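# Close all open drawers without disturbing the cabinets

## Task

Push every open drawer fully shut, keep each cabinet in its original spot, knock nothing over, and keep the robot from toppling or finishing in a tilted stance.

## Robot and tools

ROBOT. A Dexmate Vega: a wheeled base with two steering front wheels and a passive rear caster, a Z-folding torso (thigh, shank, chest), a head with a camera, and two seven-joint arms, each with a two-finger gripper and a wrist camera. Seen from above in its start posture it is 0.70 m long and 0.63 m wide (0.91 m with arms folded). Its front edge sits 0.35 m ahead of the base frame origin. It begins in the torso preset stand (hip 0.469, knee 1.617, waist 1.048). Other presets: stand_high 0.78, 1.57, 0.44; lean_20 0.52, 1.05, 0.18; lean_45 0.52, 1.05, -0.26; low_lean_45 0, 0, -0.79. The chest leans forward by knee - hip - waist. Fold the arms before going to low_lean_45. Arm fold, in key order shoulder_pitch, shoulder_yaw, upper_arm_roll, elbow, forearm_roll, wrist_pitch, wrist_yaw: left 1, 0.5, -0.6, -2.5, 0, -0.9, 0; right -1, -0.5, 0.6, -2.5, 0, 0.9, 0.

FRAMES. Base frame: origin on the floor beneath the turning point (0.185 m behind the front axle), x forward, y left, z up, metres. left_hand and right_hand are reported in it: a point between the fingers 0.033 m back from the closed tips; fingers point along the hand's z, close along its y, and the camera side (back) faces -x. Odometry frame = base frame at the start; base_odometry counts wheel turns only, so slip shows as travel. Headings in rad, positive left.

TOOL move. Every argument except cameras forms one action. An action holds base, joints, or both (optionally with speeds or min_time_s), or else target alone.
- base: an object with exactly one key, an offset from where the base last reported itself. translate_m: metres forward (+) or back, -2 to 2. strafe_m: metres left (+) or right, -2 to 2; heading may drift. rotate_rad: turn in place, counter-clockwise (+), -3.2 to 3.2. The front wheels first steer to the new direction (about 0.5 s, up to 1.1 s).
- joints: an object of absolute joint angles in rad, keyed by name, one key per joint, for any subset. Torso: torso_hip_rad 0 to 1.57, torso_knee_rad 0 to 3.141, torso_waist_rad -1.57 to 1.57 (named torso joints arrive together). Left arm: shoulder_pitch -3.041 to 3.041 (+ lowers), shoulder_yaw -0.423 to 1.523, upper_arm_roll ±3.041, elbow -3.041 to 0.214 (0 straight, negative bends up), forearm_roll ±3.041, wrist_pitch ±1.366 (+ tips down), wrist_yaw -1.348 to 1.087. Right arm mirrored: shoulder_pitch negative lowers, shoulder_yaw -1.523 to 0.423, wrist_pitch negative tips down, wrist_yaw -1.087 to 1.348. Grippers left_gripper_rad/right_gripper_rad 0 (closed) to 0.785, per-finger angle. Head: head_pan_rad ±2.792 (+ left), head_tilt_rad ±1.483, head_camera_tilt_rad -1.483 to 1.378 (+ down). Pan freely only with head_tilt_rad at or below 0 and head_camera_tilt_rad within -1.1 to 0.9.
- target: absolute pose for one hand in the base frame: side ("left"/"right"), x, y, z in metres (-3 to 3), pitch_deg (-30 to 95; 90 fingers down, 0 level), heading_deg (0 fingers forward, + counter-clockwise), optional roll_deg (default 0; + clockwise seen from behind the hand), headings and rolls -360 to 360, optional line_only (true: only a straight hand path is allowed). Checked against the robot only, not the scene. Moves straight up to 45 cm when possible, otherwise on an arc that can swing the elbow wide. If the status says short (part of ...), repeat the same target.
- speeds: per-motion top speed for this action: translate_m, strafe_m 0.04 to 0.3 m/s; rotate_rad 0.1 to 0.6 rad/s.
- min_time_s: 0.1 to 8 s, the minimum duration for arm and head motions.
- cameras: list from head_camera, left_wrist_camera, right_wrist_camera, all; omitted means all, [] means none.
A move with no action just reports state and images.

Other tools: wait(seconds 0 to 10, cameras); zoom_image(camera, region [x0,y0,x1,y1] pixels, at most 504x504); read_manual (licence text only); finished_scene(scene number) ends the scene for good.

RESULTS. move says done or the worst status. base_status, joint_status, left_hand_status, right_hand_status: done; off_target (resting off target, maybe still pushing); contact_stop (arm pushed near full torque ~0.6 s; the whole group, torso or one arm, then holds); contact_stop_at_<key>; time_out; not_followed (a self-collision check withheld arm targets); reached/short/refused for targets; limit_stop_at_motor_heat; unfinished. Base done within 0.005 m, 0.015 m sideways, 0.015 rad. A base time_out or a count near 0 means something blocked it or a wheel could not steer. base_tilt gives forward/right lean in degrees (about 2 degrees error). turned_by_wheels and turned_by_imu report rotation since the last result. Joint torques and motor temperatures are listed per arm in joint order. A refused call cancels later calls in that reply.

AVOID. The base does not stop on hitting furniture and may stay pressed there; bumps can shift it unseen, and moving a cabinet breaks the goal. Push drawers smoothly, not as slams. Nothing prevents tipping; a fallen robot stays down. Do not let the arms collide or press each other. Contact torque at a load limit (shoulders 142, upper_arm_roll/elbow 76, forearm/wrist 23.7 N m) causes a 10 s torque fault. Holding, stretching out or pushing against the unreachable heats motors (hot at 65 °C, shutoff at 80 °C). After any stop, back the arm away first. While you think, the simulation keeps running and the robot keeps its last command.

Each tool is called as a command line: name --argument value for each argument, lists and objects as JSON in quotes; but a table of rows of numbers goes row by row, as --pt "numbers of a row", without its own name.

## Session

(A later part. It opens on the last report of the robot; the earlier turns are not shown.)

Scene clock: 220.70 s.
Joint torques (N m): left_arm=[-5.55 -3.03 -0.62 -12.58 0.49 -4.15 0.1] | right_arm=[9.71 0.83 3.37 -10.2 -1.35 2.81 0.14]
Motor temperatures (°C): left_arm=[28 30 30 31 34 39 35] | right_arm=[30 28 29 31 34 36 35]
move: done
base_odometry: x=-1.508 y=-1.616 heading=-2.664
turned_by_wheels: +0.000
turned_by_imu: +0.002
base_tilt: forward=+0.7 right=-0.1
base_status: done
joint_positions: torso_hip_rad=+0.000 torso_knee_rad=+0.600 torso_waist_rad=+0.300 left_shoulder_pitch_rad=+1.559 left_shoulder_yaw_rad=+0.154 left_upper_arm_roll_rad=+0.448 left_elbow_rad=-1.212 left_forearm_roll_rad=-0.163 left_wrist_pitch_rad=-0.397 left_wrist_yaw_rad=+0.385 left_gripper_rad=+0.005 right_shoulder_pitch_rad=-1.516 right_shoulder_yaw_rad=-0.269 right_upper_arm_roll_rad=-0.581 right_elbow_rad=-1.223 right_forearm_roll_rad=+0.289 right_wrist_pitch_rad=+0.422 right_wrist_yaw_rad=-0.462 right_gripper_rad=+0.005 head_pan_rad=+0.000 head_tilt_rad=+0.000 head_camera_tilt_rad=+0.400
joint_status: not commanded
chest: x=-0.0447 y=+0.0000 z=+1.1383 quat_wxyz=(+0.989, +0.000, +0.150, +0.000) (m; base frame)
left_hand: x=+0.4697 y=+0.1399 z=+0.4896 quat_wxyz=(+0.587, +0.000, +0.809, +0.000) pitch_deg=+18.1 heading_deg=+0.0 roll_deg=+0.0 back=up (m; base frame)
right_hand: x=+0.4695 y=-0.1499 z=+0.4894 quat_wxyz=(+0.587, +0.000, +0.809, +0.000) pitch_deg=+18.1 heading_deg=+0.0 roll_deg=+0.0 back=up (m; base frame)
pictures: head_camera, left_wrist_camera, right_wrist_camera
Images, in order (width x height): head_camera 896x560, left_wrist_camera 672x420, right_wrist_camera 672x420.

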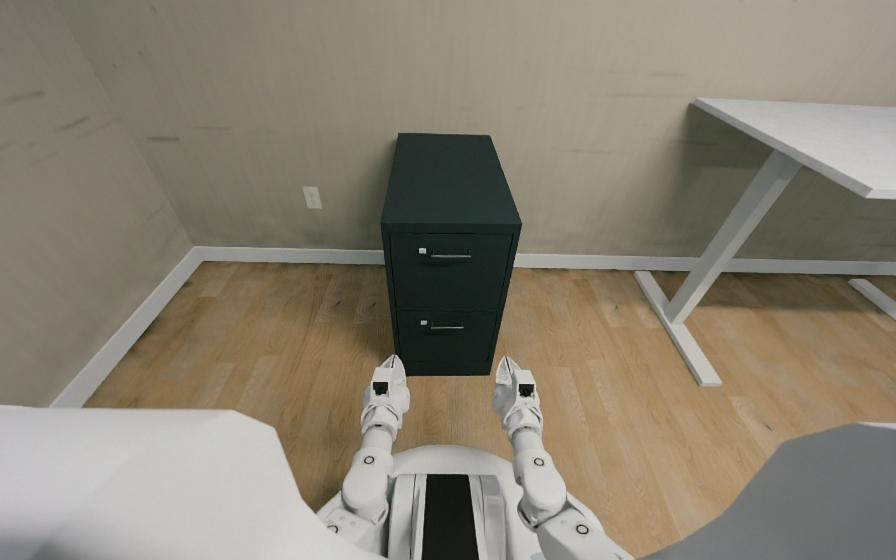

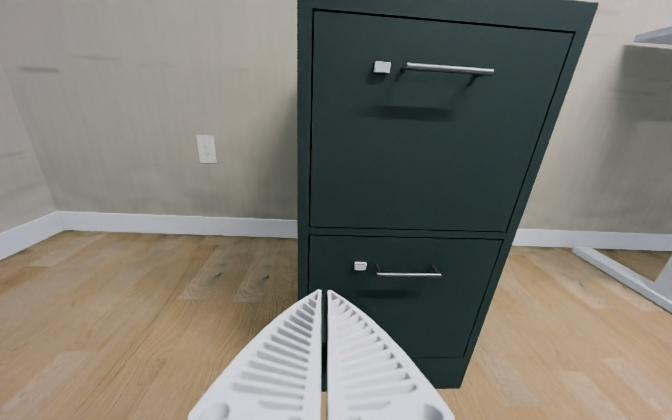

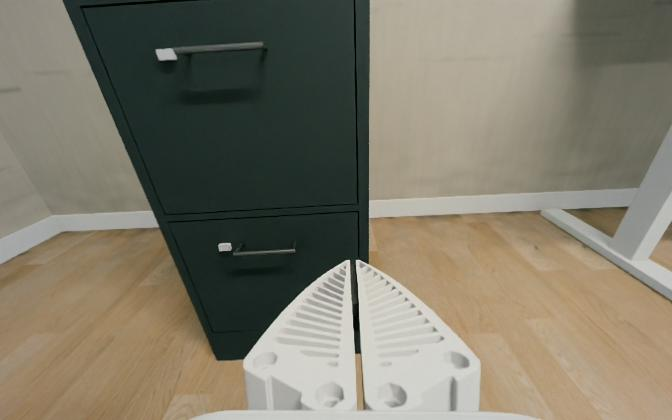

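move --base '{"translate_m":0.24}' --speeds '{"translate_m":0.06}'

Scene clock: 234.70 s.
Joint torques (N m): left_arm=[-21.33 -0.15 -4.6 -19.58 0.87 -2.6 -0.07] | right_arm=[10.27 0.11 3.13 -9.74 -1.46 2.44 0.06]
Motor temperatures (°C): left_arm=[28 30 30 31 34 39 35] | right_arm=[30 28 29 31 34 36 35]
move: done
base_odometry: x=-1.721 y=-1.727 heading=-2.664
turned_by_wheels: +0.000
turned_by_imu: +0.001
base_tilt: forward=+0.6 right=+0.0
base_status: done
joint_positions: torso_hip_rad=+0.000 torso_knee_rad=+0.600 torso_waist_rad=+0.300 left_shoulder_pitch_rad=+1.560 left_shoulder_yaw_rad=+0.154 left_upper_arm_roll_rad=+0.448 left_elbow_rad=-1.211 left_forearm_roll_rad=-0.163 left_wrist_pitch_rad=-0.397 left_wrist_yaw_rad=+0.385 left_gripper_rad=+0.005 right_shoulder_pitch_rad=-1.516 right_shoulder_yaw_rad=-0.269 right_upper_arm_roll_rad=-0.581 right_elbow_rad=-1.223 right_forearm_roll_rad=+0.289 right_wrist_pitch_rad=+0.422 right_wrist_yaw_rad=-0.462 right_gripper_rad=+0.005 head_pan_rad=+0.000 head_tilt_rad=+0.000 head_camera_tilt_rad=+0.400
joint_status: not commanded
chest: x=-0.0447 y=+0.0000 z=+1.1383 quat_wxyz=(+0.989, +0.000, +0.149, +0.000) (m; base frame)
left_hand: x=+0.4690 y=+0.1399 z=+0.4888 quat_wxyz=(+0.587, +0.000, +0.810, +0.000) pitch_deg=+18.1 heading_deg=+0.0 roll_deg=+0.0 back=up (m; base frame)
right_hand: x=+0.4695 y=-0.1499 z=+0.4895 quat_wxyz=(+0.587, +0.000, +0.809, +0.000) pitch_deg=+18.1 heading_deg=+0.0 roll_deg=+0.0 back=up (m; base frame)
pictures: head_camera, left_wrist_camera, right_wrist_camera
Images, in order (width x height): head_camera 896x560, left_wrist_camera 672x420, right_wrist_camera 672x420.

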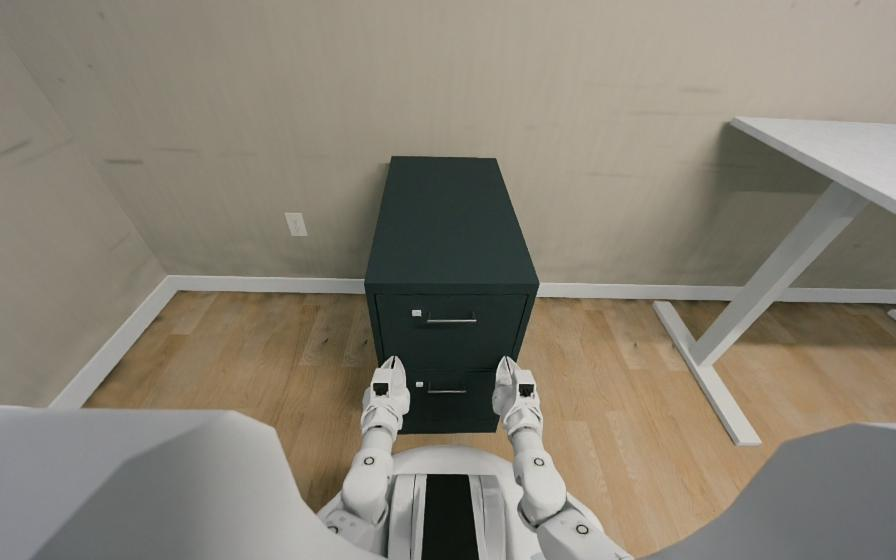

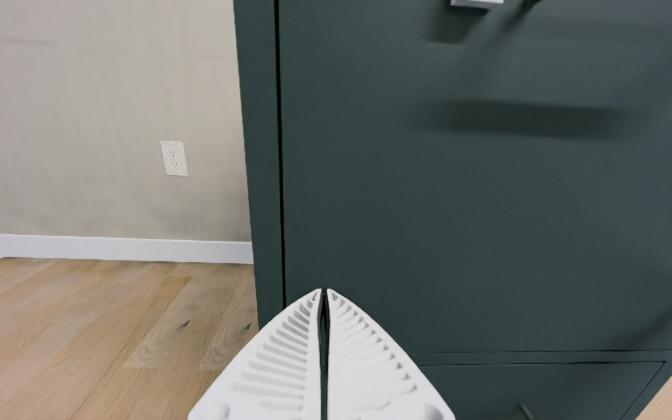

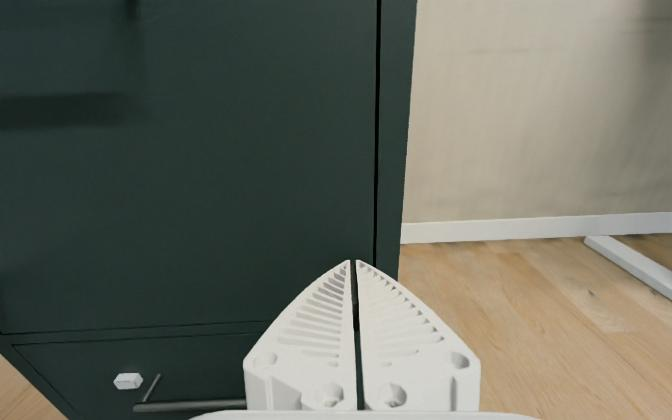

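move --base '{"translate_m":-0.7}' --cameras '["head_camera"]'

move --base '{"rotate_rad":-2.16}' --joints '{"head_camera_tilt_rad":0.1}' --cameras '["head_camera"]'

Scene clock: 250.53 s.
Joint torques (N m): left_arm=[-7.87 -4.47 -0.42 -12.29 0.39 -2.95 0.03] | right_arm=[9.74 0.06 3.33 -9.17 -1.46 2.89 0.05]
Motor temperatures (°C): left_arm=[28 30 30 32 34 39 35] | right_arm=[30 28 29 32 34 36 35]
move: done
base_odometry: x=-1.100 y=-1.403 heading=-2.664
turned_by_wheels: +0.000
turned_by_imu: +0.000
base_tilt: forward=+0.7 right=-0.1
base_status: done
joint_positions: torso_hip_rad=+0.000 torso_knee_rad=+0.600 torso_waist_rad=+0.300 left_shoulder_pitch_rad=+1.559 left_shoulder_yaw_rad=+0.154 left_upper_arm_roll_rad=+0.448 left_elbow_rad=-1.212 left_forearm_roll_rad=-0.163 left_wrist_pitch_rad=-0.397 left_wrist_yaw_rad=+0.385 left_gripper_rad=+0.005 right_shoulder_pitch_rad=-1.516 right_shoulder_yaw_rad=-0.269 right_upper_arm_roll_rad=-0.581 right_elbow_rad=-1.223 right_forearm_roll_rad=+0.289 right_wrist_pitch_rad=+0.422 right_wrist_yaw_rad=-0.462 right_gripper_rad=+0.005 head_pan_rad=+0.000 head_tilt_rad=+0.000 head_camera_tilt_rad=+0.400
joint_status: not commanded
chest: x=-0.0447 y=+0.0000 z=+1.1383 quat_wxyz=(+0.989, +0.000, +0.150, +0.000) (m; base frame)
left_hand: x=+0.4697 y=+0.1399 z=+0.4896 quat_wxyz=(+0.587, +0.000, +0.809, +0.000) pitch_deg=+18.0 heading_deg=+0.0 roll_deg=+0.0 back=up (m; base frame)
right_hand: x=+0.4695 y=-0.1499 z=+0.4895 quat_wxyz=(+0.587, +0.000, +0.809, +0.000) pitch_deg=+18.1 heading_deg=+0.0 roll_deg=+0.0 back=up (m; base frame)
pictures: head_camera
Images, in order (width x height): head_camera 896x560.

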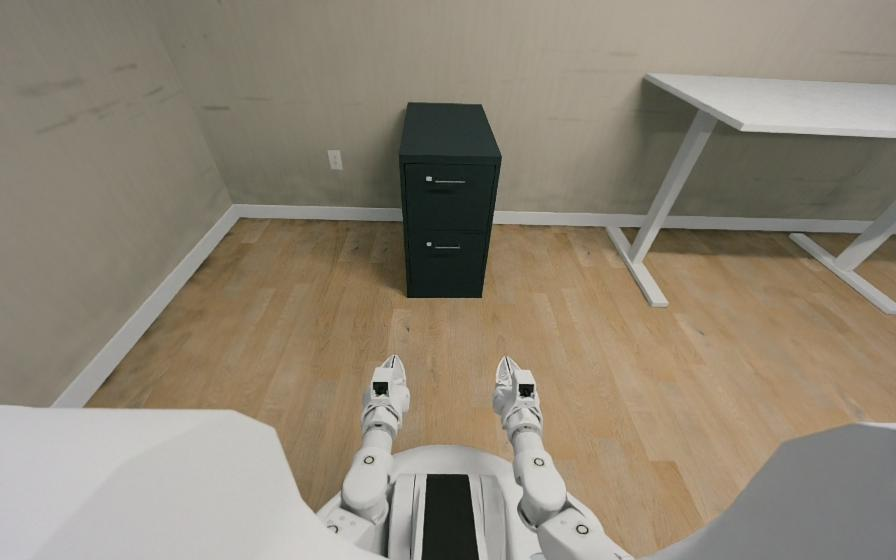

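Scene clock: 255.70 s.
Joint torques (N m): left_arm=[-7.1 -2.33 -1.23 -12.9 0.39 -2.28 0.04] | right_arm=[9.6 0.4 3.33 -10.27 -1.36 2.56 0.12]
Motor temperatures (°C): left_arm=[28 30 30 32 34 39 35] | right_arm=[30 28 29 32 34 36 35]
move: done
base_odometry: x=-1.102 y=-1.403 heading=+1.455
turned_by_wheels: -2.163
turned_by_imu: -2.122
base_tilt: forward=+0.6 right=-0.1
base_status: done
joint_positions: torso_hip_rad=+0.000 torso_knee_rad=+0.600 torso_waist_rad=+0.300 left_shoulder_pitch_rad=+1.559 left_shoulder_yaw_rad=+0.154 left_upper_arm_roll_rad=+0.448 left_elbow_rad=-1.212 left_forearm_roll_rad=-0.163 left_wrist_pitch_rad=-0.397 left_wrist_yaw_rad=+0.385 left_gripper_rad=+0.005 right_shoulder_pitch_rad=-1.516 right_shoulder_yaw_rad=-0.269 right_upper_arm_roll_rad=-0.581 right_elbow_rad=-1.223 right_forearm_roll_rad=+0.289 right_wrist_pitch_rad=+0.422 right_wrist_yaw_rad=-0.462 right_gripper_rad=+0.005 head_pan_rad=+0.000 head_tilt_rad=+0.000 head_camera_tilt_rad=+0.100
joint_status: all done
chest: x=-0.0447 y=+0.0000 z=+1.1383 quat_wxyz=(+0.989, +0.000, +0.150, +0.000) (m; base frame)
left_hand: x=+0.4697 y=+0.1399 z=+0.4896 quat_wxyz=(+0.587, +0.000, +0.809, +0.000) pitch_deg=+18.0 heading_deg=+0.0 roll_deg=+0.0 back=up (m; base frame)
right_hand: x=+0.4695 y=-0.1499 z=+0.4895 quat_wxyz=(+0.587, +0.000, +0.809, +0.000) pitch_deg=+18.1 heading_deg=+0.0 roll_deg=+0.0 back=up (m; base frame)
pictures: head_camera
Images, in order (width x height): head_camera 896x560.

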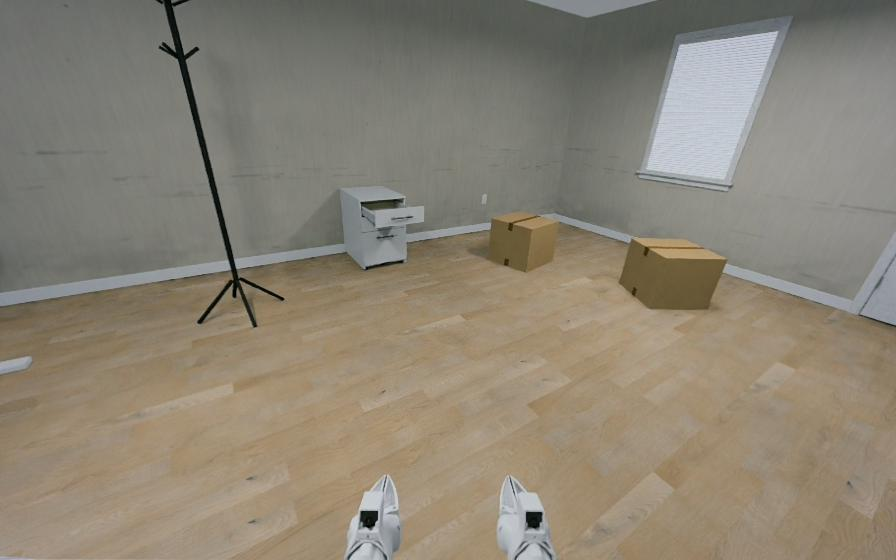

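move --base '{"translate_m":1.9}' --cameras '[]'

move --base '{"rotate_rad":0.6}' --joints '{"head_camera_tilt_rad":0.3}'

Scene clock: 270.50 s.
Joint torques (N m): left_arm=[-5.68 -2.77 -2.32 -12.1 0.12 -3.38 -0.32] | right_arm=[9.5 0.3 3.37 -9.37 -1.49 2.82 0.1]
Motor temperatures (°C): left_arm=[28 30 30 31 34 39 35] | right_arm=[30 28 29 32 34 36 35]
move: done
base_odometry: x=-0.888 y=+0.485 heading=+1.455
turned_by_wheels: -0.001
turned_by_imu: +0.001
base_tilt: forward=+0.6 right=+0.0
base_status: done
joint_positions: torso_hip_rad=+0.000 torso_knee_rad=+0.600 torso_waist_rad=+0.300 left_shoulder_pitch_rad=+1.559 left_shoulder_yaw_rad=+0.154 left_upper_arm_roll_rad=+0.448 left_elbow_rad=-1.212 left_forearm_roll_rad=-0.163 left_wrist_pitch_rad=-0.397 left_wrist_yaw_rad=+0.385 left_gripper_rad=+0.005 right_shoulder_pitch_rad=-1.516 right_shoulder_yaw_rad=-0.269 right_upper_arm_roll_rad=-0.581 right_elbow_rad=-1.223 right_forearm_roll_rad=+0.289 right_wrist_pitch_rad=+0.422 right_wrist_yaw_rad=-0.462 right_gripper_rad=+0.005 head_pan_rad=+0.000 head_tilt_rad=+0.000 head_camera_tilt_rad=+0.100
joint_status: not commanded
chest: x=-0.0447 y=+0.0000 z=+1.1383 quat_wxyz=(+0.989, +0.000, +0.150, +0.000) (m; base frame)
left_hand: x=+0.4697 y=+0.1399 z=+0.4896 quat_wxyz=(+0.587, +0.000, +0.809, +0.000) pitch_deg=+18.0 heading_deg=+0.0 roll_deg=+0.0 back=up (m; base frame)
right_hand: x=+0.4696 y=-0.1499 z=+0.4894 quat_wxyz=(+0.587, +0.000, +0.809, +0.000) pitch_deg=+18.1 heading_deg=+0.0 roll_deg=+0.0 back=up (m; base frame)
pictures: none
No camera images: "cameras" was empty.

Scene clock: 273.07 s.
Joint torques (N m): left_arm=[-5.15 -2.56 -1.14 -12.56 0.18 -2.19 -0.35] | right_arm=[10.41 0.02 3.2 -10.24 -1.36 2.68 0.07]
Motor temperatures (°C): left_arm=[28 30 30 31 34 39 35] | right_arm=[30 28 29 32 34 36 35]
move: done
base_odometry: x=-0.888 y=+0.485 heading=+2.055
turned_by_wheels: +0.601
turned_by_imu: +0.588
base_tilt: forward=+0.6 right=+0.0
base_status: done
joint_positions: torso_hip_rad=+0.000 torso_knee_rad=+0.600 torso_waist_rad=+0.300 left_shoulder_pitch_rad=+1.559 left_shoulder_yaw_rad=+0.154 left_upper_arm_roll_rad=+0.448 left_elbow_rad=-1.212 left_forearm_roll_rad=-0.163 left_wrist_pitch_rad=-0.397 left_wrist_yaw_rad=+0.385 left_gripper_rad=+0.005 right_shoulder_pitch_rad=-1.516 right_shoulder_yaw_rad=-0.269 right_upper_arm_roll_rad=-0.581 right_elbow_rad=-1.223 right_forearm_roll_rad=+0.289 right_wrist_pitch_rad=+0.422 right_wrist_yaw_rad=-0.462 right_gripper_rad=+0.005 head_pan_rad=+0.000 head_tilt_rad=+0.000 head_camera_tilt_rad=+0.300
joint_status: all done
chest: x=-0.0447 y=+0.0000 z=+1.1383 quat_wxyz=(+0.989, +0.000, +0.150, +0.000) (m; base frame)
left_hand: x=+0.4697 y=+0.1399 z=+0.4896 quat_wxyz=(+0.587, +0.000, +0.809, +0.000) pitch_deg=+18.0 heading_deg=+0.0 roll_deg=+0.0 back=up (m; base frame)
right_hand: x=+0.4696 y=-0.1499 z=+0.4894 quat_wxyz=(+0.587, +0.000, +0.809, +0.000) pitch_deg=+18.1 heading_deg=+0.0 roll_deg=+0.0 back=up (m; base frame)
pictures: head_camera, left_wrist_camera, right_wrist_camera
Images, in order (width x height): head_camera 896x560, left_wrist_camera 672x420, right_wrist_camera 672x420.

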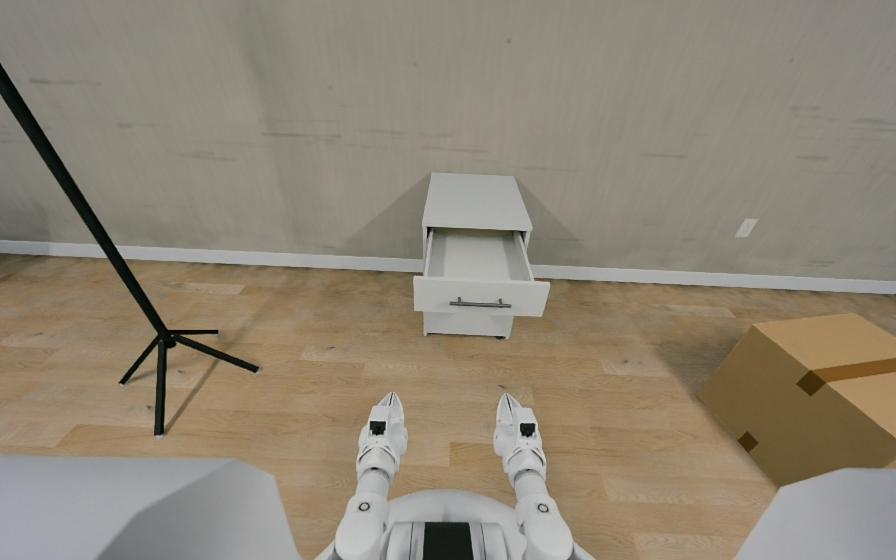

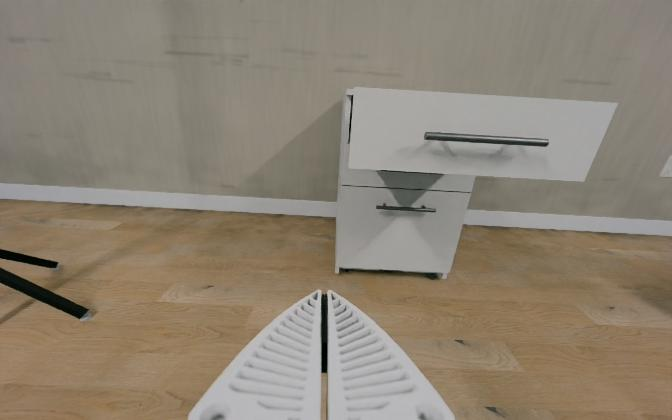

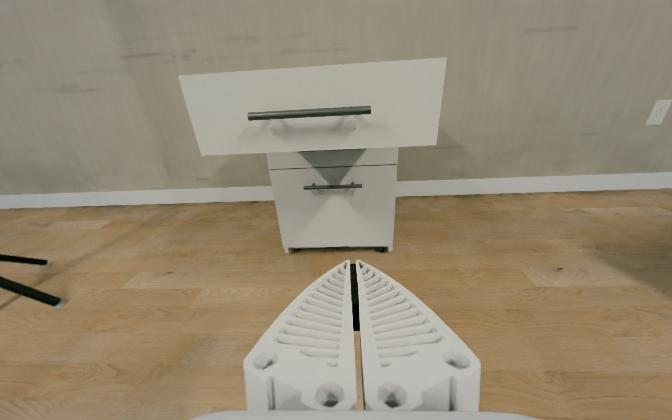

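move --base '{"rotate_rad":-0.05}' --cameras '[]'

move --target '{"side":"left","x":0.47,"y":0.17,"z":0.5,"pitch_deg":15,"heading_deg":0}' --cameras '[]'

move --target '{"side":"right","x":0.47,"y":-0.17,"z":0.5,"pitch_deg":15,"heading_deg":0}'

Scene clock: 282.73 s.
Joint torques (N m): left_arm=[-5.53 -2.18 -0.27 -14.96 0.29 -2.78 -0.16] | right_arm=[8.63 -0.54 3.5 -10.91 -1.39 2.71 0.11]
Motor temperatures (°C): left_arm=[28 30 30 31 34 39 35] | right_arm=[30 28 29 32 34 36 35]
move: done
base_odometry: x=-0.888 y=+0.485 heading=+2.006
turned_by_wheels: -0.050
turned_by_imu: -0.048
base_tilt: forward=+0.6 right=+0.0
base_status: done
joint_positions: torso_hip_rad=+0.000 torso_knee_rad=+0.600 torso_waist_rad=+0.300 left_shoulder_pitch_rad=+1.559 left_shoulder_yaw_rad=+0.154 left_upper_arm_roll_rad=+0.448 left_elbow_rad=-1.212 left_forearm_roll_rad=-0.163 left_wrist_pitch_rad=-0.397 left_wrist_yaw_rad=+0.385 left_gripper_rad=+0.005 right_shoulder_pitch_rad=-1.516 right_shoulder_yaw_rad=-0.269 right_upper_arm_roll_rad=-0.581 right_elbow_rad=-1.223 right_forearm_roll_rad=+0.289 right_wrist_pitch_rad=+0.422 right_wrist_yaw_rad=-0.462 right_gripper_rad=+0.005 head_pan_rad=+0.000 head_tilt_rad=+0.000 head_camera_tilt_rad=+0.300
joint_status: not commanded
chest: x=-0.0447 y=+0.0000 z=+1.1383 quat_wxyz=(+0.989, +0.000, +0.150, +0.000) (m; base frame)
left_hand: x=+0.4697 y=+0.1399 z=+0.4896 quat_wxyz=(+0.587, +0.000, +0.809, +0.000) pitch_deg=+18.0 heading_deg=+0.0 roll_deg=+0.0 back=up (m; base frame)
right_hand: x=+0.4696 y=-0.1499 z=+0.4894 quat_wxyz=(+0.587, +0.000, +0.809, +0.000) pitch_deg=+18.1 heading_deg=+0.0 roll_deg=+0.0 back=up (m; base frame)
pictures: none
No camera images: "cameras" was empty.

Scene clock: 284.60 s.
Joint torques (N m): left_arm=[-2.82 0.07 -2.57 -8.14 0.38 -2.34 -1.15] | right_arm=[9.88 -0.49 3.32 -9.2 -1.46 2.44 -0.03]
Motor temperatures (°C): left_arm=[28 30 30 31 34 39 35] | right_arm=[30 28 29 32 34 36 35]
move: done
base_odometry: x=-0.888 y=+0.485 heading=+2.006
turned_by_wheels: +0.000
turned_by_imu: +0.000
base_tilt: forward=+0.7 right=+0.0
base_status: not commanded
joint_positions: torso_hip_rad=+0.000 torso_knee_rad=+0.600 torso_waist_rad=+0.300 left_shoulder_pitch_rad=+1.561 left_shoulder_yaw_rad=+0.189 left_upper_arm_roll_rad=+0.423 left_elbow_rad=-1.169 left_forearm_roll_rad=-0.184 left_wrist_pitch_rad=-0.497 left_wrist_yaw_rad=+0.345 left_gripper_rad=+0.005 right_shoulder_pitch_rad=-1.516 right_shoulder_yaw_rad=-0.269 right_upper_arm_roll_rad=-0.581 right_elbow_rad=-1.223 right_forearm_roll_rad=+0.289 right_wrist_pitch_rad=+0.422 right_wrist_yaw_rad=-0.462 right_gripper_rad=+0.005 head_pan_rad=+0.000 head_tilt_rad=+0.000 head_camera_tilt_rad=+0.300
joint_status: not commanded
chest: x=-0.0447 y=+0.0000 z=+1.1383 quat_wxyz=(+0.989, +0.000, +0.150, +0.000) (m; base frame)
left_hand: x=+0.4700 y=+0.1681 z=+0.4992 quat_wxyz=(+0.607, +0.000, +0.794, +0.000) pitch_deg=+15.2 heading_deg=+0.0 roll_deg=+0.0 back=up (m; base frame)
left_hand_status: reached (straight line, planned for 0.7 s): 2 mm and 0.2 deg off.
right_hand: x=+0.4696 y=-0.1499 z=+0.4894 quat_wxyz=(+0.587, +0.000, +0.809, +0.000) pitch_deg=+18.1 heading_deg=+0.0 roll_deg=+0.0 back=up (m; base frame)
pictures: none
No camera images: "cameras" was empty.

Scene clock: 286.47 s.
Joint torques (N m): left_arm=[0.09 1.14 -2.57 -10.7 0.2 -2.87 -0.93] | right_arm=[10.7 -2.31 4.47 -5.3 -0.57 2.68 0.27]
Motor temperatures (°C): left_arm=[28 30 30 31 34 39 35] | right_arm=[30 28 29 32 34 36 35]
move: done
base_odometry: x=-0.888 y=+0.485 heading=+2.006
turned_by_wheels: +0.000
turned_by_imu: +0.000
base_tilt: forward=+0.6 right=-0.1
base_status: not commanded
joint_positions: torso_hip_rad=+0.000 torso_knee_rad=+0.600 torso_waist_rad=+0.300 left_shoulder_pitch_rad=+1.562 left_shoulder_yaw_rad=+0.191 left_upper_arm_roll_rad=+0.421 left_elbow_rad=-1.166 left_forearm_roll_rad=-0.185 left_wrist_pitch_rad=-0.503 left_wrist_yaw_rad=+0.343 left_gripper_rad=+0.005 right_shoulder_pitch_rad=-1.516 right_shoulder_yaw_rad=-0.285 right_upper_arm_roll_rad=-0.568 right_elbow_rad=-1.170 right_forearm_roll_rad=+0.290 right_wrist_pitch_rad=+0.521 right_wrist_yaw_rad=-0.435 right_gripper_rad=+0.005 head_pan_rad=+0.000 head_tilt_rad=+0.000 head_camera_tilt_rad=+0.300
joint_status: not commanded
chest: x=-0.0447 y=+0.0000 z=+1.1383 quat_wxyz=(+0.989, +0.000, +0.150, +0.000) (m; base frame)
left_hand: x=+0.4700 y=+0.1698 z=+0.4999 quat_wxyz=(+0.609, +0.000, +0.793, +0.000) pitch_deg=+15.0 heading_deg=+0.0 roll_deg=+0.0 back=up (m; base frame)
right_hand: x=+0.4696 y=-0.1686 z=+0.4990 quat_wxyz=(+0.607, +0.000, +0.795, +0.000) pitch_deg=+15.2 heading_deg=+0.0 roll_deg=+0.0 back=up (m; base frame)
right_hand_status: reached (straight line, planned for 0.7 s): 2 mm and 0.2 deg off.
pictures: head_camera, left_wrist_camera, right_wrist_camera
Images, in order (width x height): head_camera 896x560, left_wrist_camera 672x420, right_wrist_camera 672x420.

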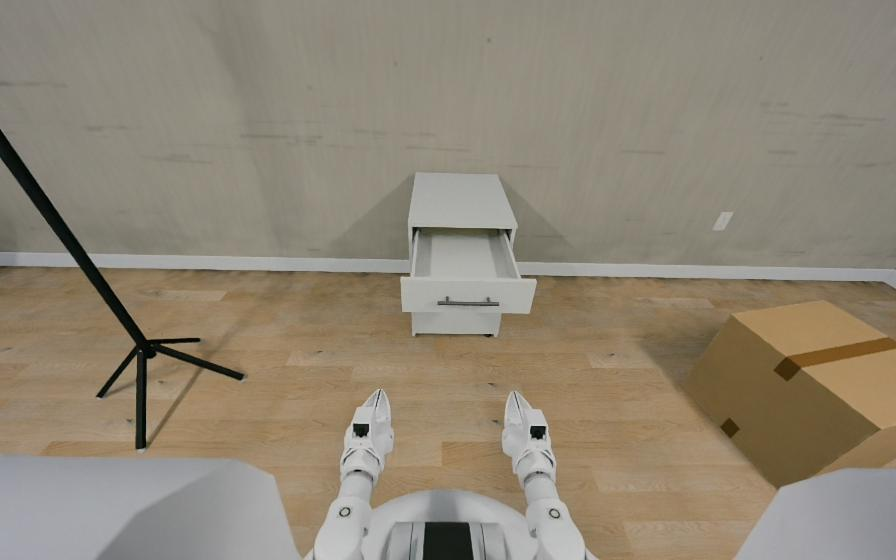

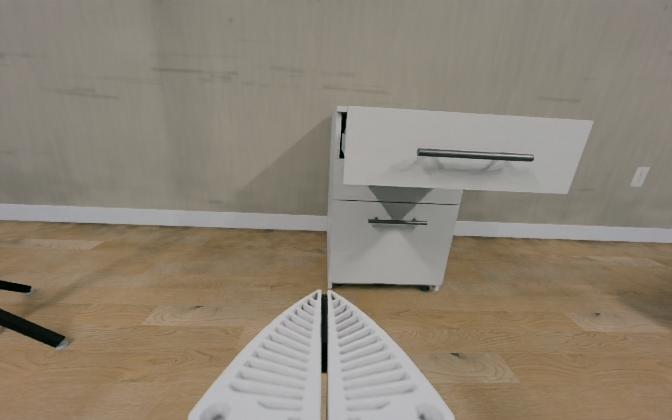

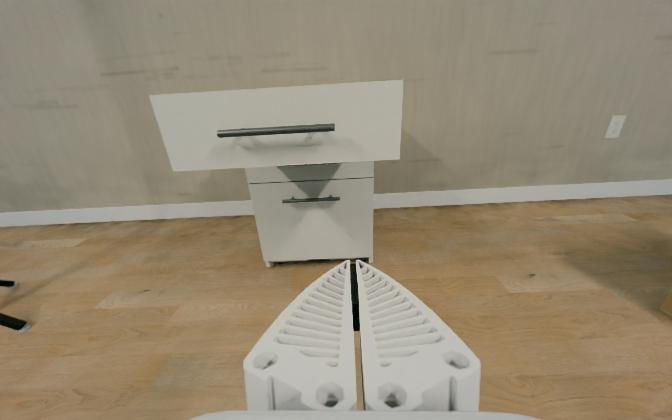

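move --base '{"strafe_m":-0.06}' --cameras '[]'

move --base '{"translate_m":0.27}' --speeds '{"translate_m":0.12}'

Scene clock: 292.37 s.
Joint torques (N m): left_arm=[-0.74 2.56 -1.16 -10.27 0.18 -2.85 -0.45] | right_arm=[11.45 -0.85 4.25 -6.05 -0.7 3.05 0.23]
Motor temperatures (°C): left_arm=[27 30 30 31 34 39 35] | right_arm=[30 28 29 32 34 36 35]
move: done
base_odometry: x=-0.834 y=+0.510 heading=+2.005
turned_by_wheels: -0.001
turned_by_imu: +0.000
base_tilt: forward=+0.6 right=-0.1
base_status: done
joint_positions: torso_hip_rad=+0.000 torso_knee_rad=+0.600 torso_waist_rad=+0.300 left_shoulder_pitch_rad=+1.562 left_shoulder_yaw_rad=+0.191 left_upper_arm_roll_rad=+0.421 left_elbow_rad=-1.166 left_forearm_roll_rad=-0.185 left_wrist_pitch_rad=-0.503 left_wrist_yaw_rad=+0.342 left_gripper_rad=+0.005 right_shoulder_pitch_rad=-1.516 right_shoulder_yaw_rad=-0.286 right_upper_arm_roll_rad=-0.567 right_elbow_rad=-1.167 right_forearm_roll_rad=+0.290 right_wrist_pitch_rad=+0.527 right_wrist_yaw_rad=-0.433 right_gripper_rad=+0.005 head_pan_rad=+0.000 head_tilt_rad=+0.000 head_camera_tilt_rad=+0.300
joint_status: not commanded
chest: x=-0.0447 y=+0.0000 z=+1.1383 quat_wxyz=(+0.989, +0.000, +0.150, +0.000) (m; base frame)
left_hand: x=+0.4699 y=+0.1699 z=+0.4999 quat_wxyz=(+0.609, +0.000, +0.793, +0.000) pitch_deg=+15.0 heading_deg=+0.0 roll_deg=+0.0 back=up (m; base frame)
right_hand: x=+0.4696 y=-0.1698 z=+0.4996 quat_wxyz=(+0.608, +0.000, +0.794, +0.000) pitch_deg=+15.0 heading_deg=+0.0 roll_deg=+0.0 back=up (m; base frame)
pictures: none
No camera images: "cameras" was empty.

Scene clock: 296.10 s.
Joint torques (N m): left_arm=[-1.91 0.83 -2.31 -10.57 0.09 -2.42 -0.25] | right_arm=[10.32 -0.67 4.72 -4.95 -0.72 2.76 0.2]
Motor temperatures (°C): left_arm=[27 30 30 31 34 39 35] | right_arm=[30 28 29 32 34 36 35]
move: done
base_odometry: x=-0.948 y=+0.755 heading=+2.005
turned_by_wheels: +0.001
turned_by_imu: +0.002
base_tilt: forward=+0.7 right=-0.1
base_status: done
joint_positions: torso_hip_rad=+0.000 torso_knee_rad=+0.600 torso_waist_rad=+0.300 left_shoulder_pitch_rad=+1.562 left_shoulder_yaw_rad=+0.191 left_upper_arm_roll_rad=+0.421 left_elbow_rad=-1.166 left_forearm_roll_rad=-0.185 left_wrist_pitch_rad=-0.503 left_wrist_yaw_rad=+0.342 left_gripper_rad=+0.005 right_shoulder_pitch_rad=-1.516 right_shoulder_yaw_rad=-0.286 right_upper_arm_roll_rad=-0.567 right_elbow_rad=-1.167 right_forearm_roll_rad=+0.290 right_wrist_pitch_rad=+0.527 right_wrist_yaw_rad=-0.433 right_gripper_rad=+0.005 head_pan_rad=+0.000 head_tilt_rad=+0.000 head_camera_tilt_rad=+0.300
joint_status: not commanded
chest: x=-0.0447 y=+0.0000 z=+1.1383 quat_wxyz=(+0.989, +0.000, +0.150, +0.000) (m; base frame)
left_hand: x=+0.4699 y=+0.1699 z=+0.4998 quat_wxyz=(+0.609, +0.000, +0.793, +0.000) pitch_deg=+15.0 heading_deg=+0.0 roll_deg=+0.0 back=up (m; base frame)
right_hand: x=+0.4696 y=-0.1698 z=+0.4996 quat_wxyz=(+0.608, +0.000, +0.794, +0.000) pitch_deg=+15.0 heading_deg=+0.0 roll_deg=+0.0 back=up (m; base frame)
pictures: head_camera, left_wrist_camera, right_wrist_camera
Images, in order (width x height): head_camera 896x560, left_wrist_camera 672x420, right_wrist_camera 672x420.

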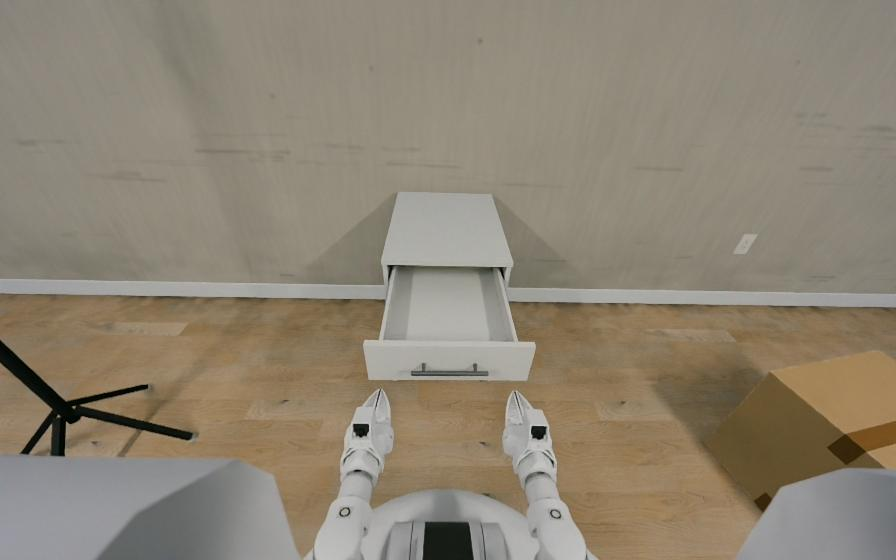

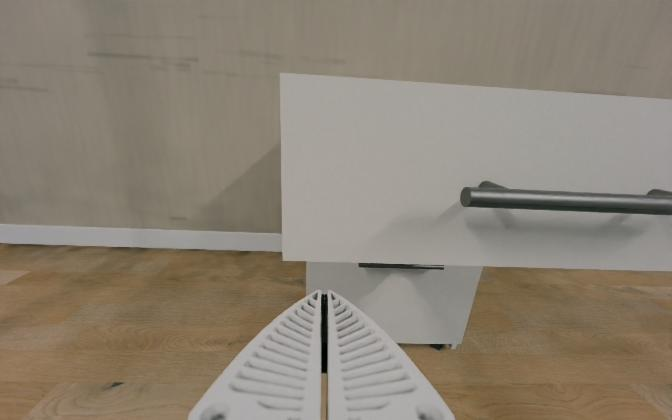

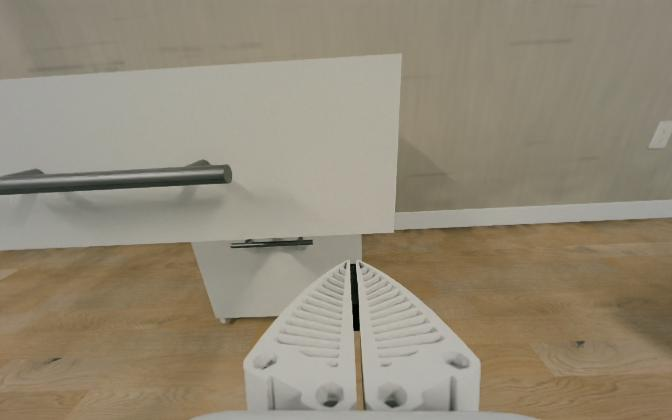

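move --base '{"translate_m":0.36}' --speeds '{"translate_m":0.07}'

Scene clock: 308.03 s.
Joint torques (N m): left_arm=[-4.32 0.55 -1.98 -10.81 0.35 -2.69 -0.02] | right_arm=[11.22 -0.28 4.72 -8.05 -1.14 3.71 -0.9]
Motor temperatures (°C): left_arm=[27 30 30 31 34 39 35] | right_arm=[30 28 29 31 34 36 35]
move: done
base_odometry: x=-1.100 y=+1.081 heading=+2.006
turned_by_wheels: +0.001
turned_by_imu: +0.002
base_tilt: forward=+0.7 right=-0.1
base_status: done
joint_positions: torso_hip_rad=+0.000 torso_knee_rad=+0.600 torso_waist_rad=+0.300 left_shoulder_pitch_rad=+1.562 left_shoulder_yaw_rad=+0.191 left_upper_arm_roll_rad=+0.421 left_elbow_rad=-1.166 left_forearm_roll_rad=-0.185 left_wrist_pitch_rad=-0.503 left_wrist_yaw_rad=+0.342 left_gripper_rad=+0.005 right_shoulder_pitch_rad=-1.516 right_shoulder_yaw_rad=-0.286 right_upper_arm_roll_rad=-0.567 right_elbow_rad=-1.167 right_forearm_roll_rad=+0.290 right_wrist_pitch_rad=+0.527 right_wrist_yaw_rad=-0.433 right_gripper_rad=+0.005 head_pan_rad=+0.000 head_tilt_rad=+0.000 head_camera_tilt_rad=+0.300
joint_status: not commanded
chest: x=-0.0446 y=+0.0000 z=+1.1383 quat_wxyz=(+0.989, +0.000, +0.150, +0.000) (m; base frame)
left_hand: x=+0.4698 y=+0.1700 z=+0.4996 quat_wxyz=(+0.608, +0.000, +0.794, +0.000) pitch_deg=+15.0 heading_deg=+0.0 roll_deg=+0.0 back=up (m; base frame)
right_hand: x=+0.4696 y=-0.1698 z=+0.4994 quat_wxyz=(+0.608, +0.000, +0.794, +0.000) pitch_deg=+15.1 heading_deg=+0.0 roll_deg=+0.0 back=up (m; base frame)
pictures: head_camera, left_wrist_camera, right_wrist_camera
Images, in order (width x height): head_camera 896x560, left_wrist_camera 672x420, right_wrist_camera 672x420.

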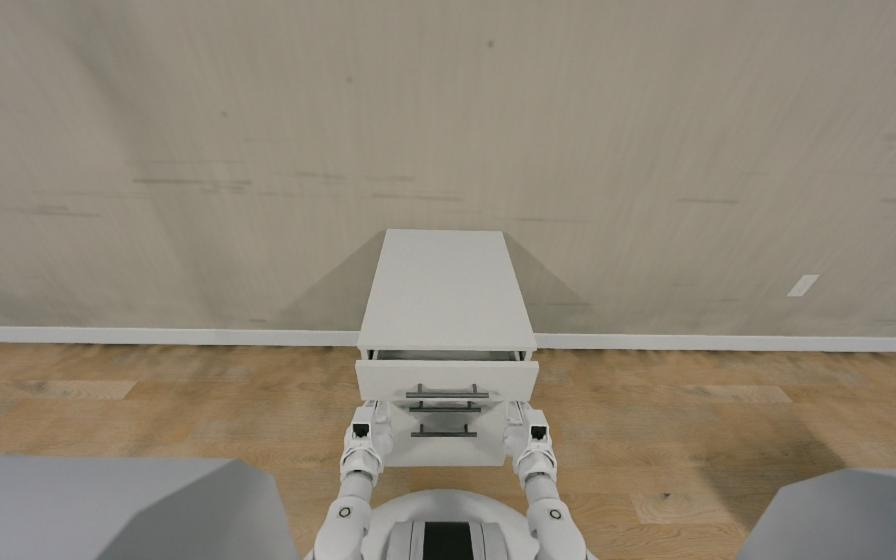

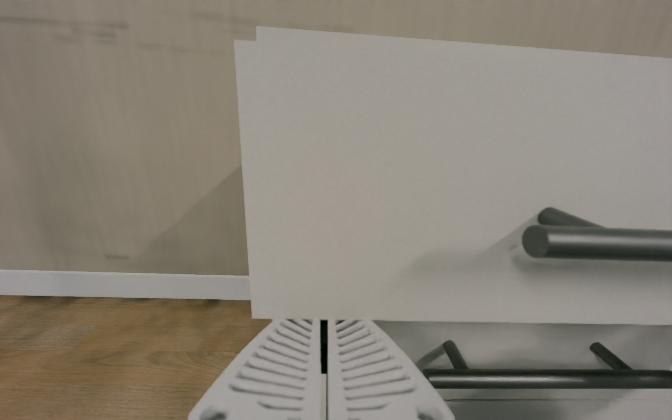

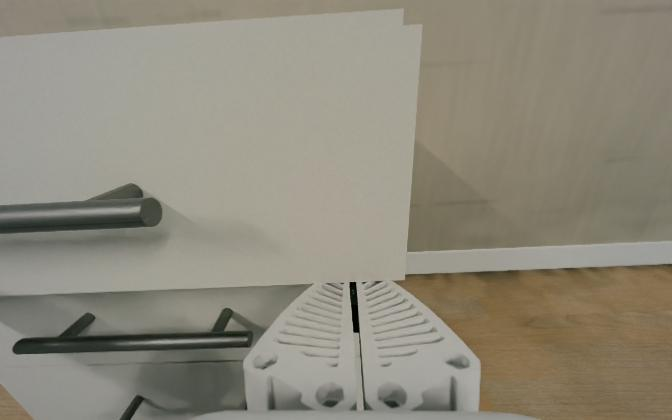

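move --base '{"translate_m":-0.15}' --speeds '{"translate_m":0.1}' --cameras '[]'

move --target '{"side":"left","x":0.47,"y":0.17,"z":0.59,"pitch_deg":5,"heading_deg":0}' --cameras '[]'

move --target '{"side":"right","x":0.47,"y":-0.17,"z":0.59,"pitch_deg":5,"heading_deg":0}'

Scene clock: 317.67 s.
Joint torques (N m): left_arm=[-2.63 1.85 -3.55 -12.33 0.24 -3.47 -0.84] | right_arm=[11.18 -0.52 4.55 -7.8 -1.12 3.18 -0.18]
Motor temperatures (°C): left_arm=[27 30 30 31 34 39 35] | right_arm=[30 28 29 31 34 36 35]
move: done
base_odometry: x=-1.037 y=+0.945 heading=+2.005
turned_by_wheels: -0.001
turned_by_imu: -0.001
base_tilt: forward=+0.6 right=+0.0
base_status: done
joint_positions: torso_hip_rad=+0.000 torso_knee_rad=+0.600 torso_waist_rad=+0.300 left_shoulder_pitch_rad=+1.562 left_shoulder_yaw_rad=+0.191 left_upper_arm_roll_rad=+0.421 left_elbow_rad=-1.166 left_forearm_roll_rad=-0.185 left_wrist_pitch_rad=-0.503 left_wrist_yaw_rad=+0.342 left_gripper_rad=+0.005 right_shoulder_pitch_rad=-1.516 right_shoulder_yaw_rad=-0.286 right_upper_arm_roll_rad=-0.567 right_elbow_rad=-1.167 right_forearm_roll_rad=+0.290 right_wrist_pitch_rad=+0.527 right_wrist_yaw_rad=-0.433 right_gripper_rad=+0.005 head_pan_rad=+0.000 head_tilt_rad=+0.000 head_camera_tilt_rad=+0.300
joint_status: not commanded
chest: x=-0.0447 y=+0.0000 z=+1.1383 quat_wxyz=(+0.989, +0.000, +0.150, +0.000) (m; base frame)
left_hand: x=+0.4699 y=+0.1700 z=+0.4998 quat_wxyz=(+0.609, +0.000, +0.794, +0.000) pitch_deg=+15.0 heading_deg=+0.0 roll_deg=+0.0 back=up (m; base frame)
right_hand: x=+0.4696 y=-0.1698 z=+0.4995 quat_wxyz=(+0.608, +0.000, +0.794, +0.000) pitch_deg=+15.1 heading_deg=+0.0 roll_deg=+0.0 back=up (m; base frame)
pictures: none
No camera images: "cameras" was empty.

Scene clock: 319.90 s.
Joint torques (N m): left_arm=[-0.47 2.75 -5.95 -13.81 0.87 -3.86 0.47] | right_arm=[10.71 0.25 4.24 -7.42 -1.21 2.69 -0.18]
Motor temperatures (°C): left_arm=[27 30 30 31 34 39 35] | right_arm=[30 28 29 31 34 36 35]
move: done
base_odometry: x=-1.037 y=+0.945 heading=+2.005
turned_by_wheels: +0.000
turned_by_imu: +0.000
base_tilt: forward=+0.6 right=-0.1
base_status: not commanded
joint_positions: torso_hip_rad=+0.000 torso_knee_rad=+0.600 torso_waist_rad=+0.300 left_shoulder_pitch_rad=+1.640 left_shoulder_yaw_rad=+0.233 left_upper_arm_roll_rad=+0.413 left_elbow_rad=-1.332 left_forearm_roll_rad=-0.114 left_wrist_pitch_rad=-0.583 left_wrist_yaw_rad=+0.399 left_gripper_rad=+0.005 right_shoulder_pitch_rad=-1.516 right_shoulder_yaw_rad=-0.286 right_upper_arm_roll_rad=-0.567 right_elbow_rad=-1.167 right_forearm_roll_rad=+0.290 right_wrist_pitch_rad=+0.527 right_wrist_yaw_rad=-0.433 right_gripper_rad=+0.005 head_pan_rad=+0.000 head_tilt_rad=+0.000 head_camera_tilt_rad=+0.300
joint_status: not commanded
chest: x=-0.0447 y=+0.0000 z=+1.1383 quat_wxyz=(+0.989, +0.000, +0.150, +0.000) (m; base frame)
left_hand: x=+0.4702 y=+0.1699 z=+0.5864 quat_wxyz=(+0.673, +0.000, +0.740, +0.000) pitch_deg=+5.4 heading_deg=+0.0 roll_deg=+0.0 back=up (m; base frame)
left_hand_status: reached (straight line, planned for 0.9 s): 4 mm and 0.4 deg off.
right_hand: x=+0.4696 y=-0.1698 z=+0.4995 quat_wxyz=(+0.608, +0.000, +0.794, +0.000) pitch_deg=+15.1 heading_deg=+0.0 roll_deg=+0.0 back=up (m; base frame)
pictures: none
No camera images: "cameras" was empty.

Scene clock: 322.17 s.
Joint torques (N m): left_arm=[1.45 2.44 -5.03 -11.59 0.77 -2.27 0.08] | right_arm=[-2.26 -2.07 5.29 -10.18 -1.63 2.06 -0.3]
Motor temperatures (°C): left_arm=[27 30 30 31 34 39 35] | right_arm=[30 28 30 32 34 36 35]
move: done
base_odometry: x=-1.037 y=+0.945 heading=+2.005
turned_by_wheels: +0.000
turned_by_imu: +0.000
base_tilt: forward=+0.7 right=-0.1
base_status: not commanded
joint_positions: torso_hip_rad=+0.000 torso_knee_rad=+0.600 torso_waist_rad=+0.300 left_shoulder_pitch_rad=+1.643 left_shoulder_yaw_rad=+0.235 left_upper_arm_roll_rad=+0.412 left_elbow_rad=-1.338 left_forearm_roll_rad=-0.111 left_wrist_pitch_rad=-0.586 left_wrist_yaw_rad=+0.401 left_gripper_rad=+0.005 right_shoulder_pitch_rad=-1.588 right_shoulder_yaw_rad=-0.342 right_upper_arm_roll_rad=-0.553 right_elbow_rad=-1.335 right_forearm_roll_rad=+0.197 right_wrist_pitch_rad=+0.601 right_wrist_yaw_rad=-0.510 right_gripper_rad=+0.005 head_pan_rad=+0.000 head_tilt_rad=+0.000 head_camera_tilt_rad=+0.300
joint_status: not commanded
chest: x=-0.0447 y=+0.0000 z=+1.1383 quat_wxyz=(+0.989, +0.000, +0.150, +0.000) (m; base frame)
left_hand: x=+0.4700 y=+0.1699 z=+0.5897 quat_wxyz=(+0.675, +0.000, +0.737, +0.000) pitch_deg=+5.0 heading_deg=+0.0 roll_deg=+0.0 back=up (m; base frame)
right_hand: x=+0.4702 y=-0.1699 z=+0.5866 quat_wxyz=(+0.673, +0.000, +0.739, +0.000) pitch_deg=+5.4 heading_deg=+0.0 roll_deg=+0.0 back=up (m; base frame)
right_hand_status: reached (straight line, planned for 0.9 s): 3 mm and 0.4 deg off.
pictures: head_camera, left_wrist_camera, right_wrist_camera
Images, in order (width x height): head_camera 896x560, left_wrist_camera 672x420, right_wrist_camera 672x420.

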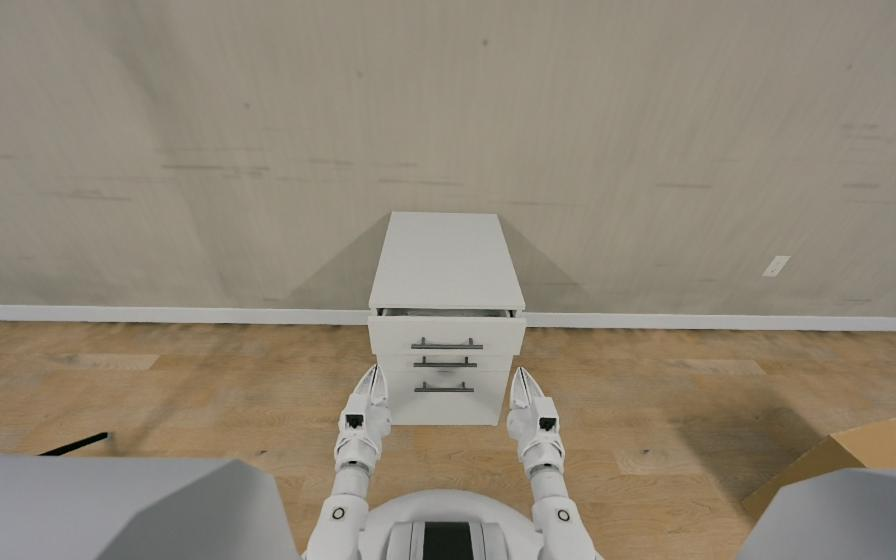

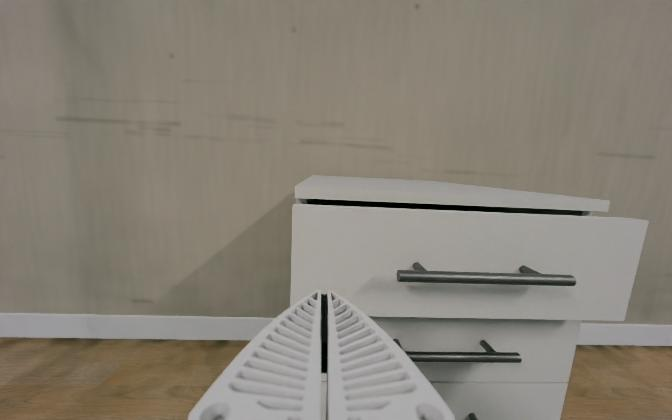

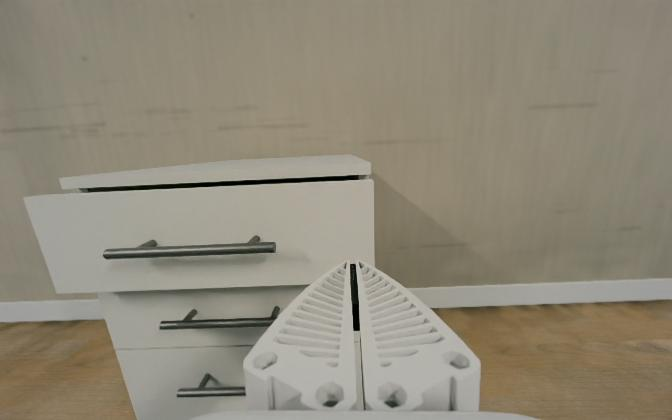

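move --base '{"translate_m":0.2}' --speeds '{"translate_m":0.06}'

Scene clock: 329.67 s.
Joint torques (N m): left_arm=[-32.27 0.92 -12.26 -28.49 -0.41 -4.51 0.21] | right_arm=[21.56 2.4 5.18 -17.04 -4.1 3.36 5.75]
Motor temperatures (°C): left_arm=[27 30 30 31 34 39 35] | right_arm=[30 28 30 32 34 36 35]
move: done
base_odometry: x=-1.121 y=+1.126 heading=+2.006
turned_by_wheels: +0.000
turned_by_imu: +0.003
base_tilt: forward=+0.6 right=-0.1
base_status: done
joint_positions: torso_hip_rad=+0.000 torso_knee_rad=+0.600 torso_waist_rad=+0.300 left_shoulder_pitch_rad=+1.645 left_shoulder_yaw_rad=+0.235 left_upper_arm_roll_rad=+0.413 left_elbow_rad=-1.337 left_forearm_roll_rad=-0.111 left_wrist_pitch_rad=-0.585 left_wrist_yaw_rad=+0.401 left_gripper_rad=+0.005 right_shoulder_pitch_rad=-1.592 right_shoulder_yaw_rad=-0.344 right_upper_arm_roll_rad=-0.553 right_elbow_rad=-1.340 right_forearm_roll_rad=+0.194 right_wrist_pitch_rad=+0.603 right_wrist_yaw_rad=-0.514 right_gripper_rad=+0.005 head_pan_rad=+0.000 head_tilt_rad=+0.000 head_camera_tilt_rad=+0.300
joint_status: not commanded
chest: x=-0.0450 y=+0.0000 z=+1.1383 quat_wxyz=(+0.989, +0.000, +0.149, +0.000) (m; base frame)
left_hand: x=+0.4686 y=+0.1696 z=+0.5882 quat_wxyz=(+0.674, +0.001, +0.738, +0.000) pitch_deg=+5.2 heading_deg=+0.0 roll_deg=+0.0 back=up (m; base frame)
right_hand: x=+0.4690 y=-0.1706 z=+0.5887 quat_wxyz=(+0.675, +0.000, +0.738, -0.001) pitch_deg=+5.1 heading_deg=-0.1 roll_deg=+0.0 back=up (m; base frame)
pictures: head_camera, left_wrist_camera, right_wrist_camera
Images, in order (width x height): head_camera 896x560, left_wrist_camera 672x420, right_wrist_camera 672x420.

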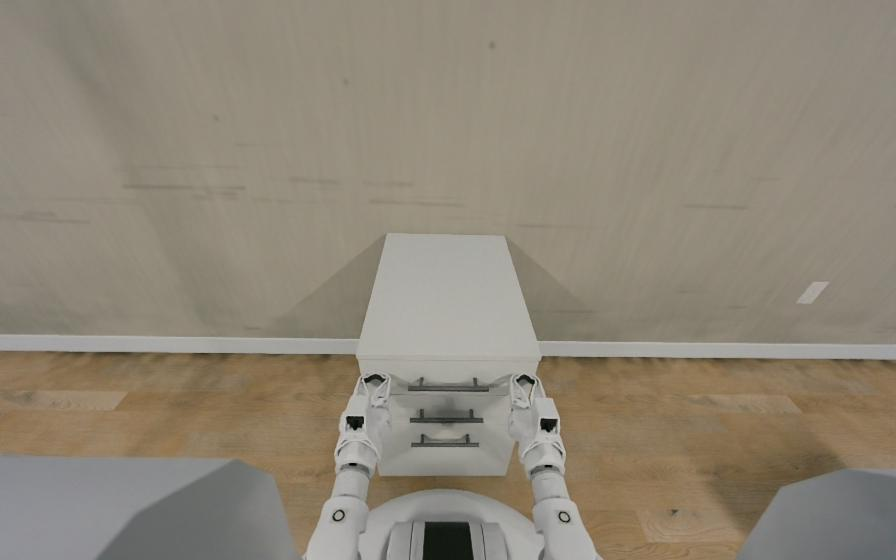

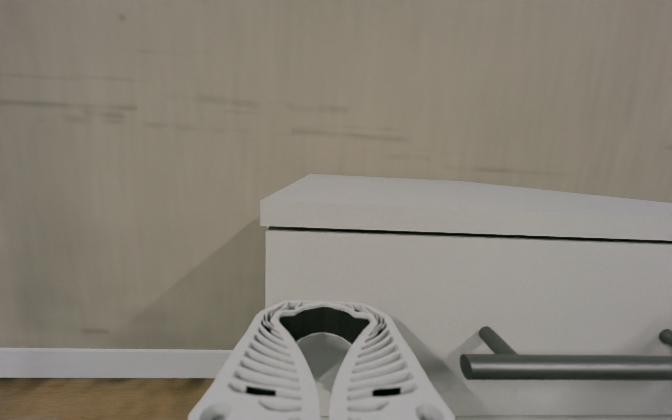

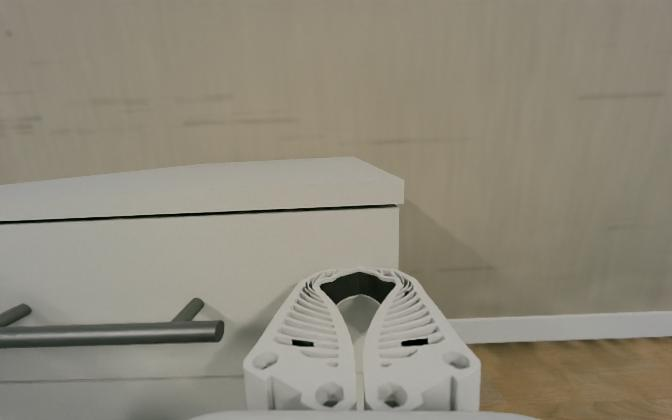

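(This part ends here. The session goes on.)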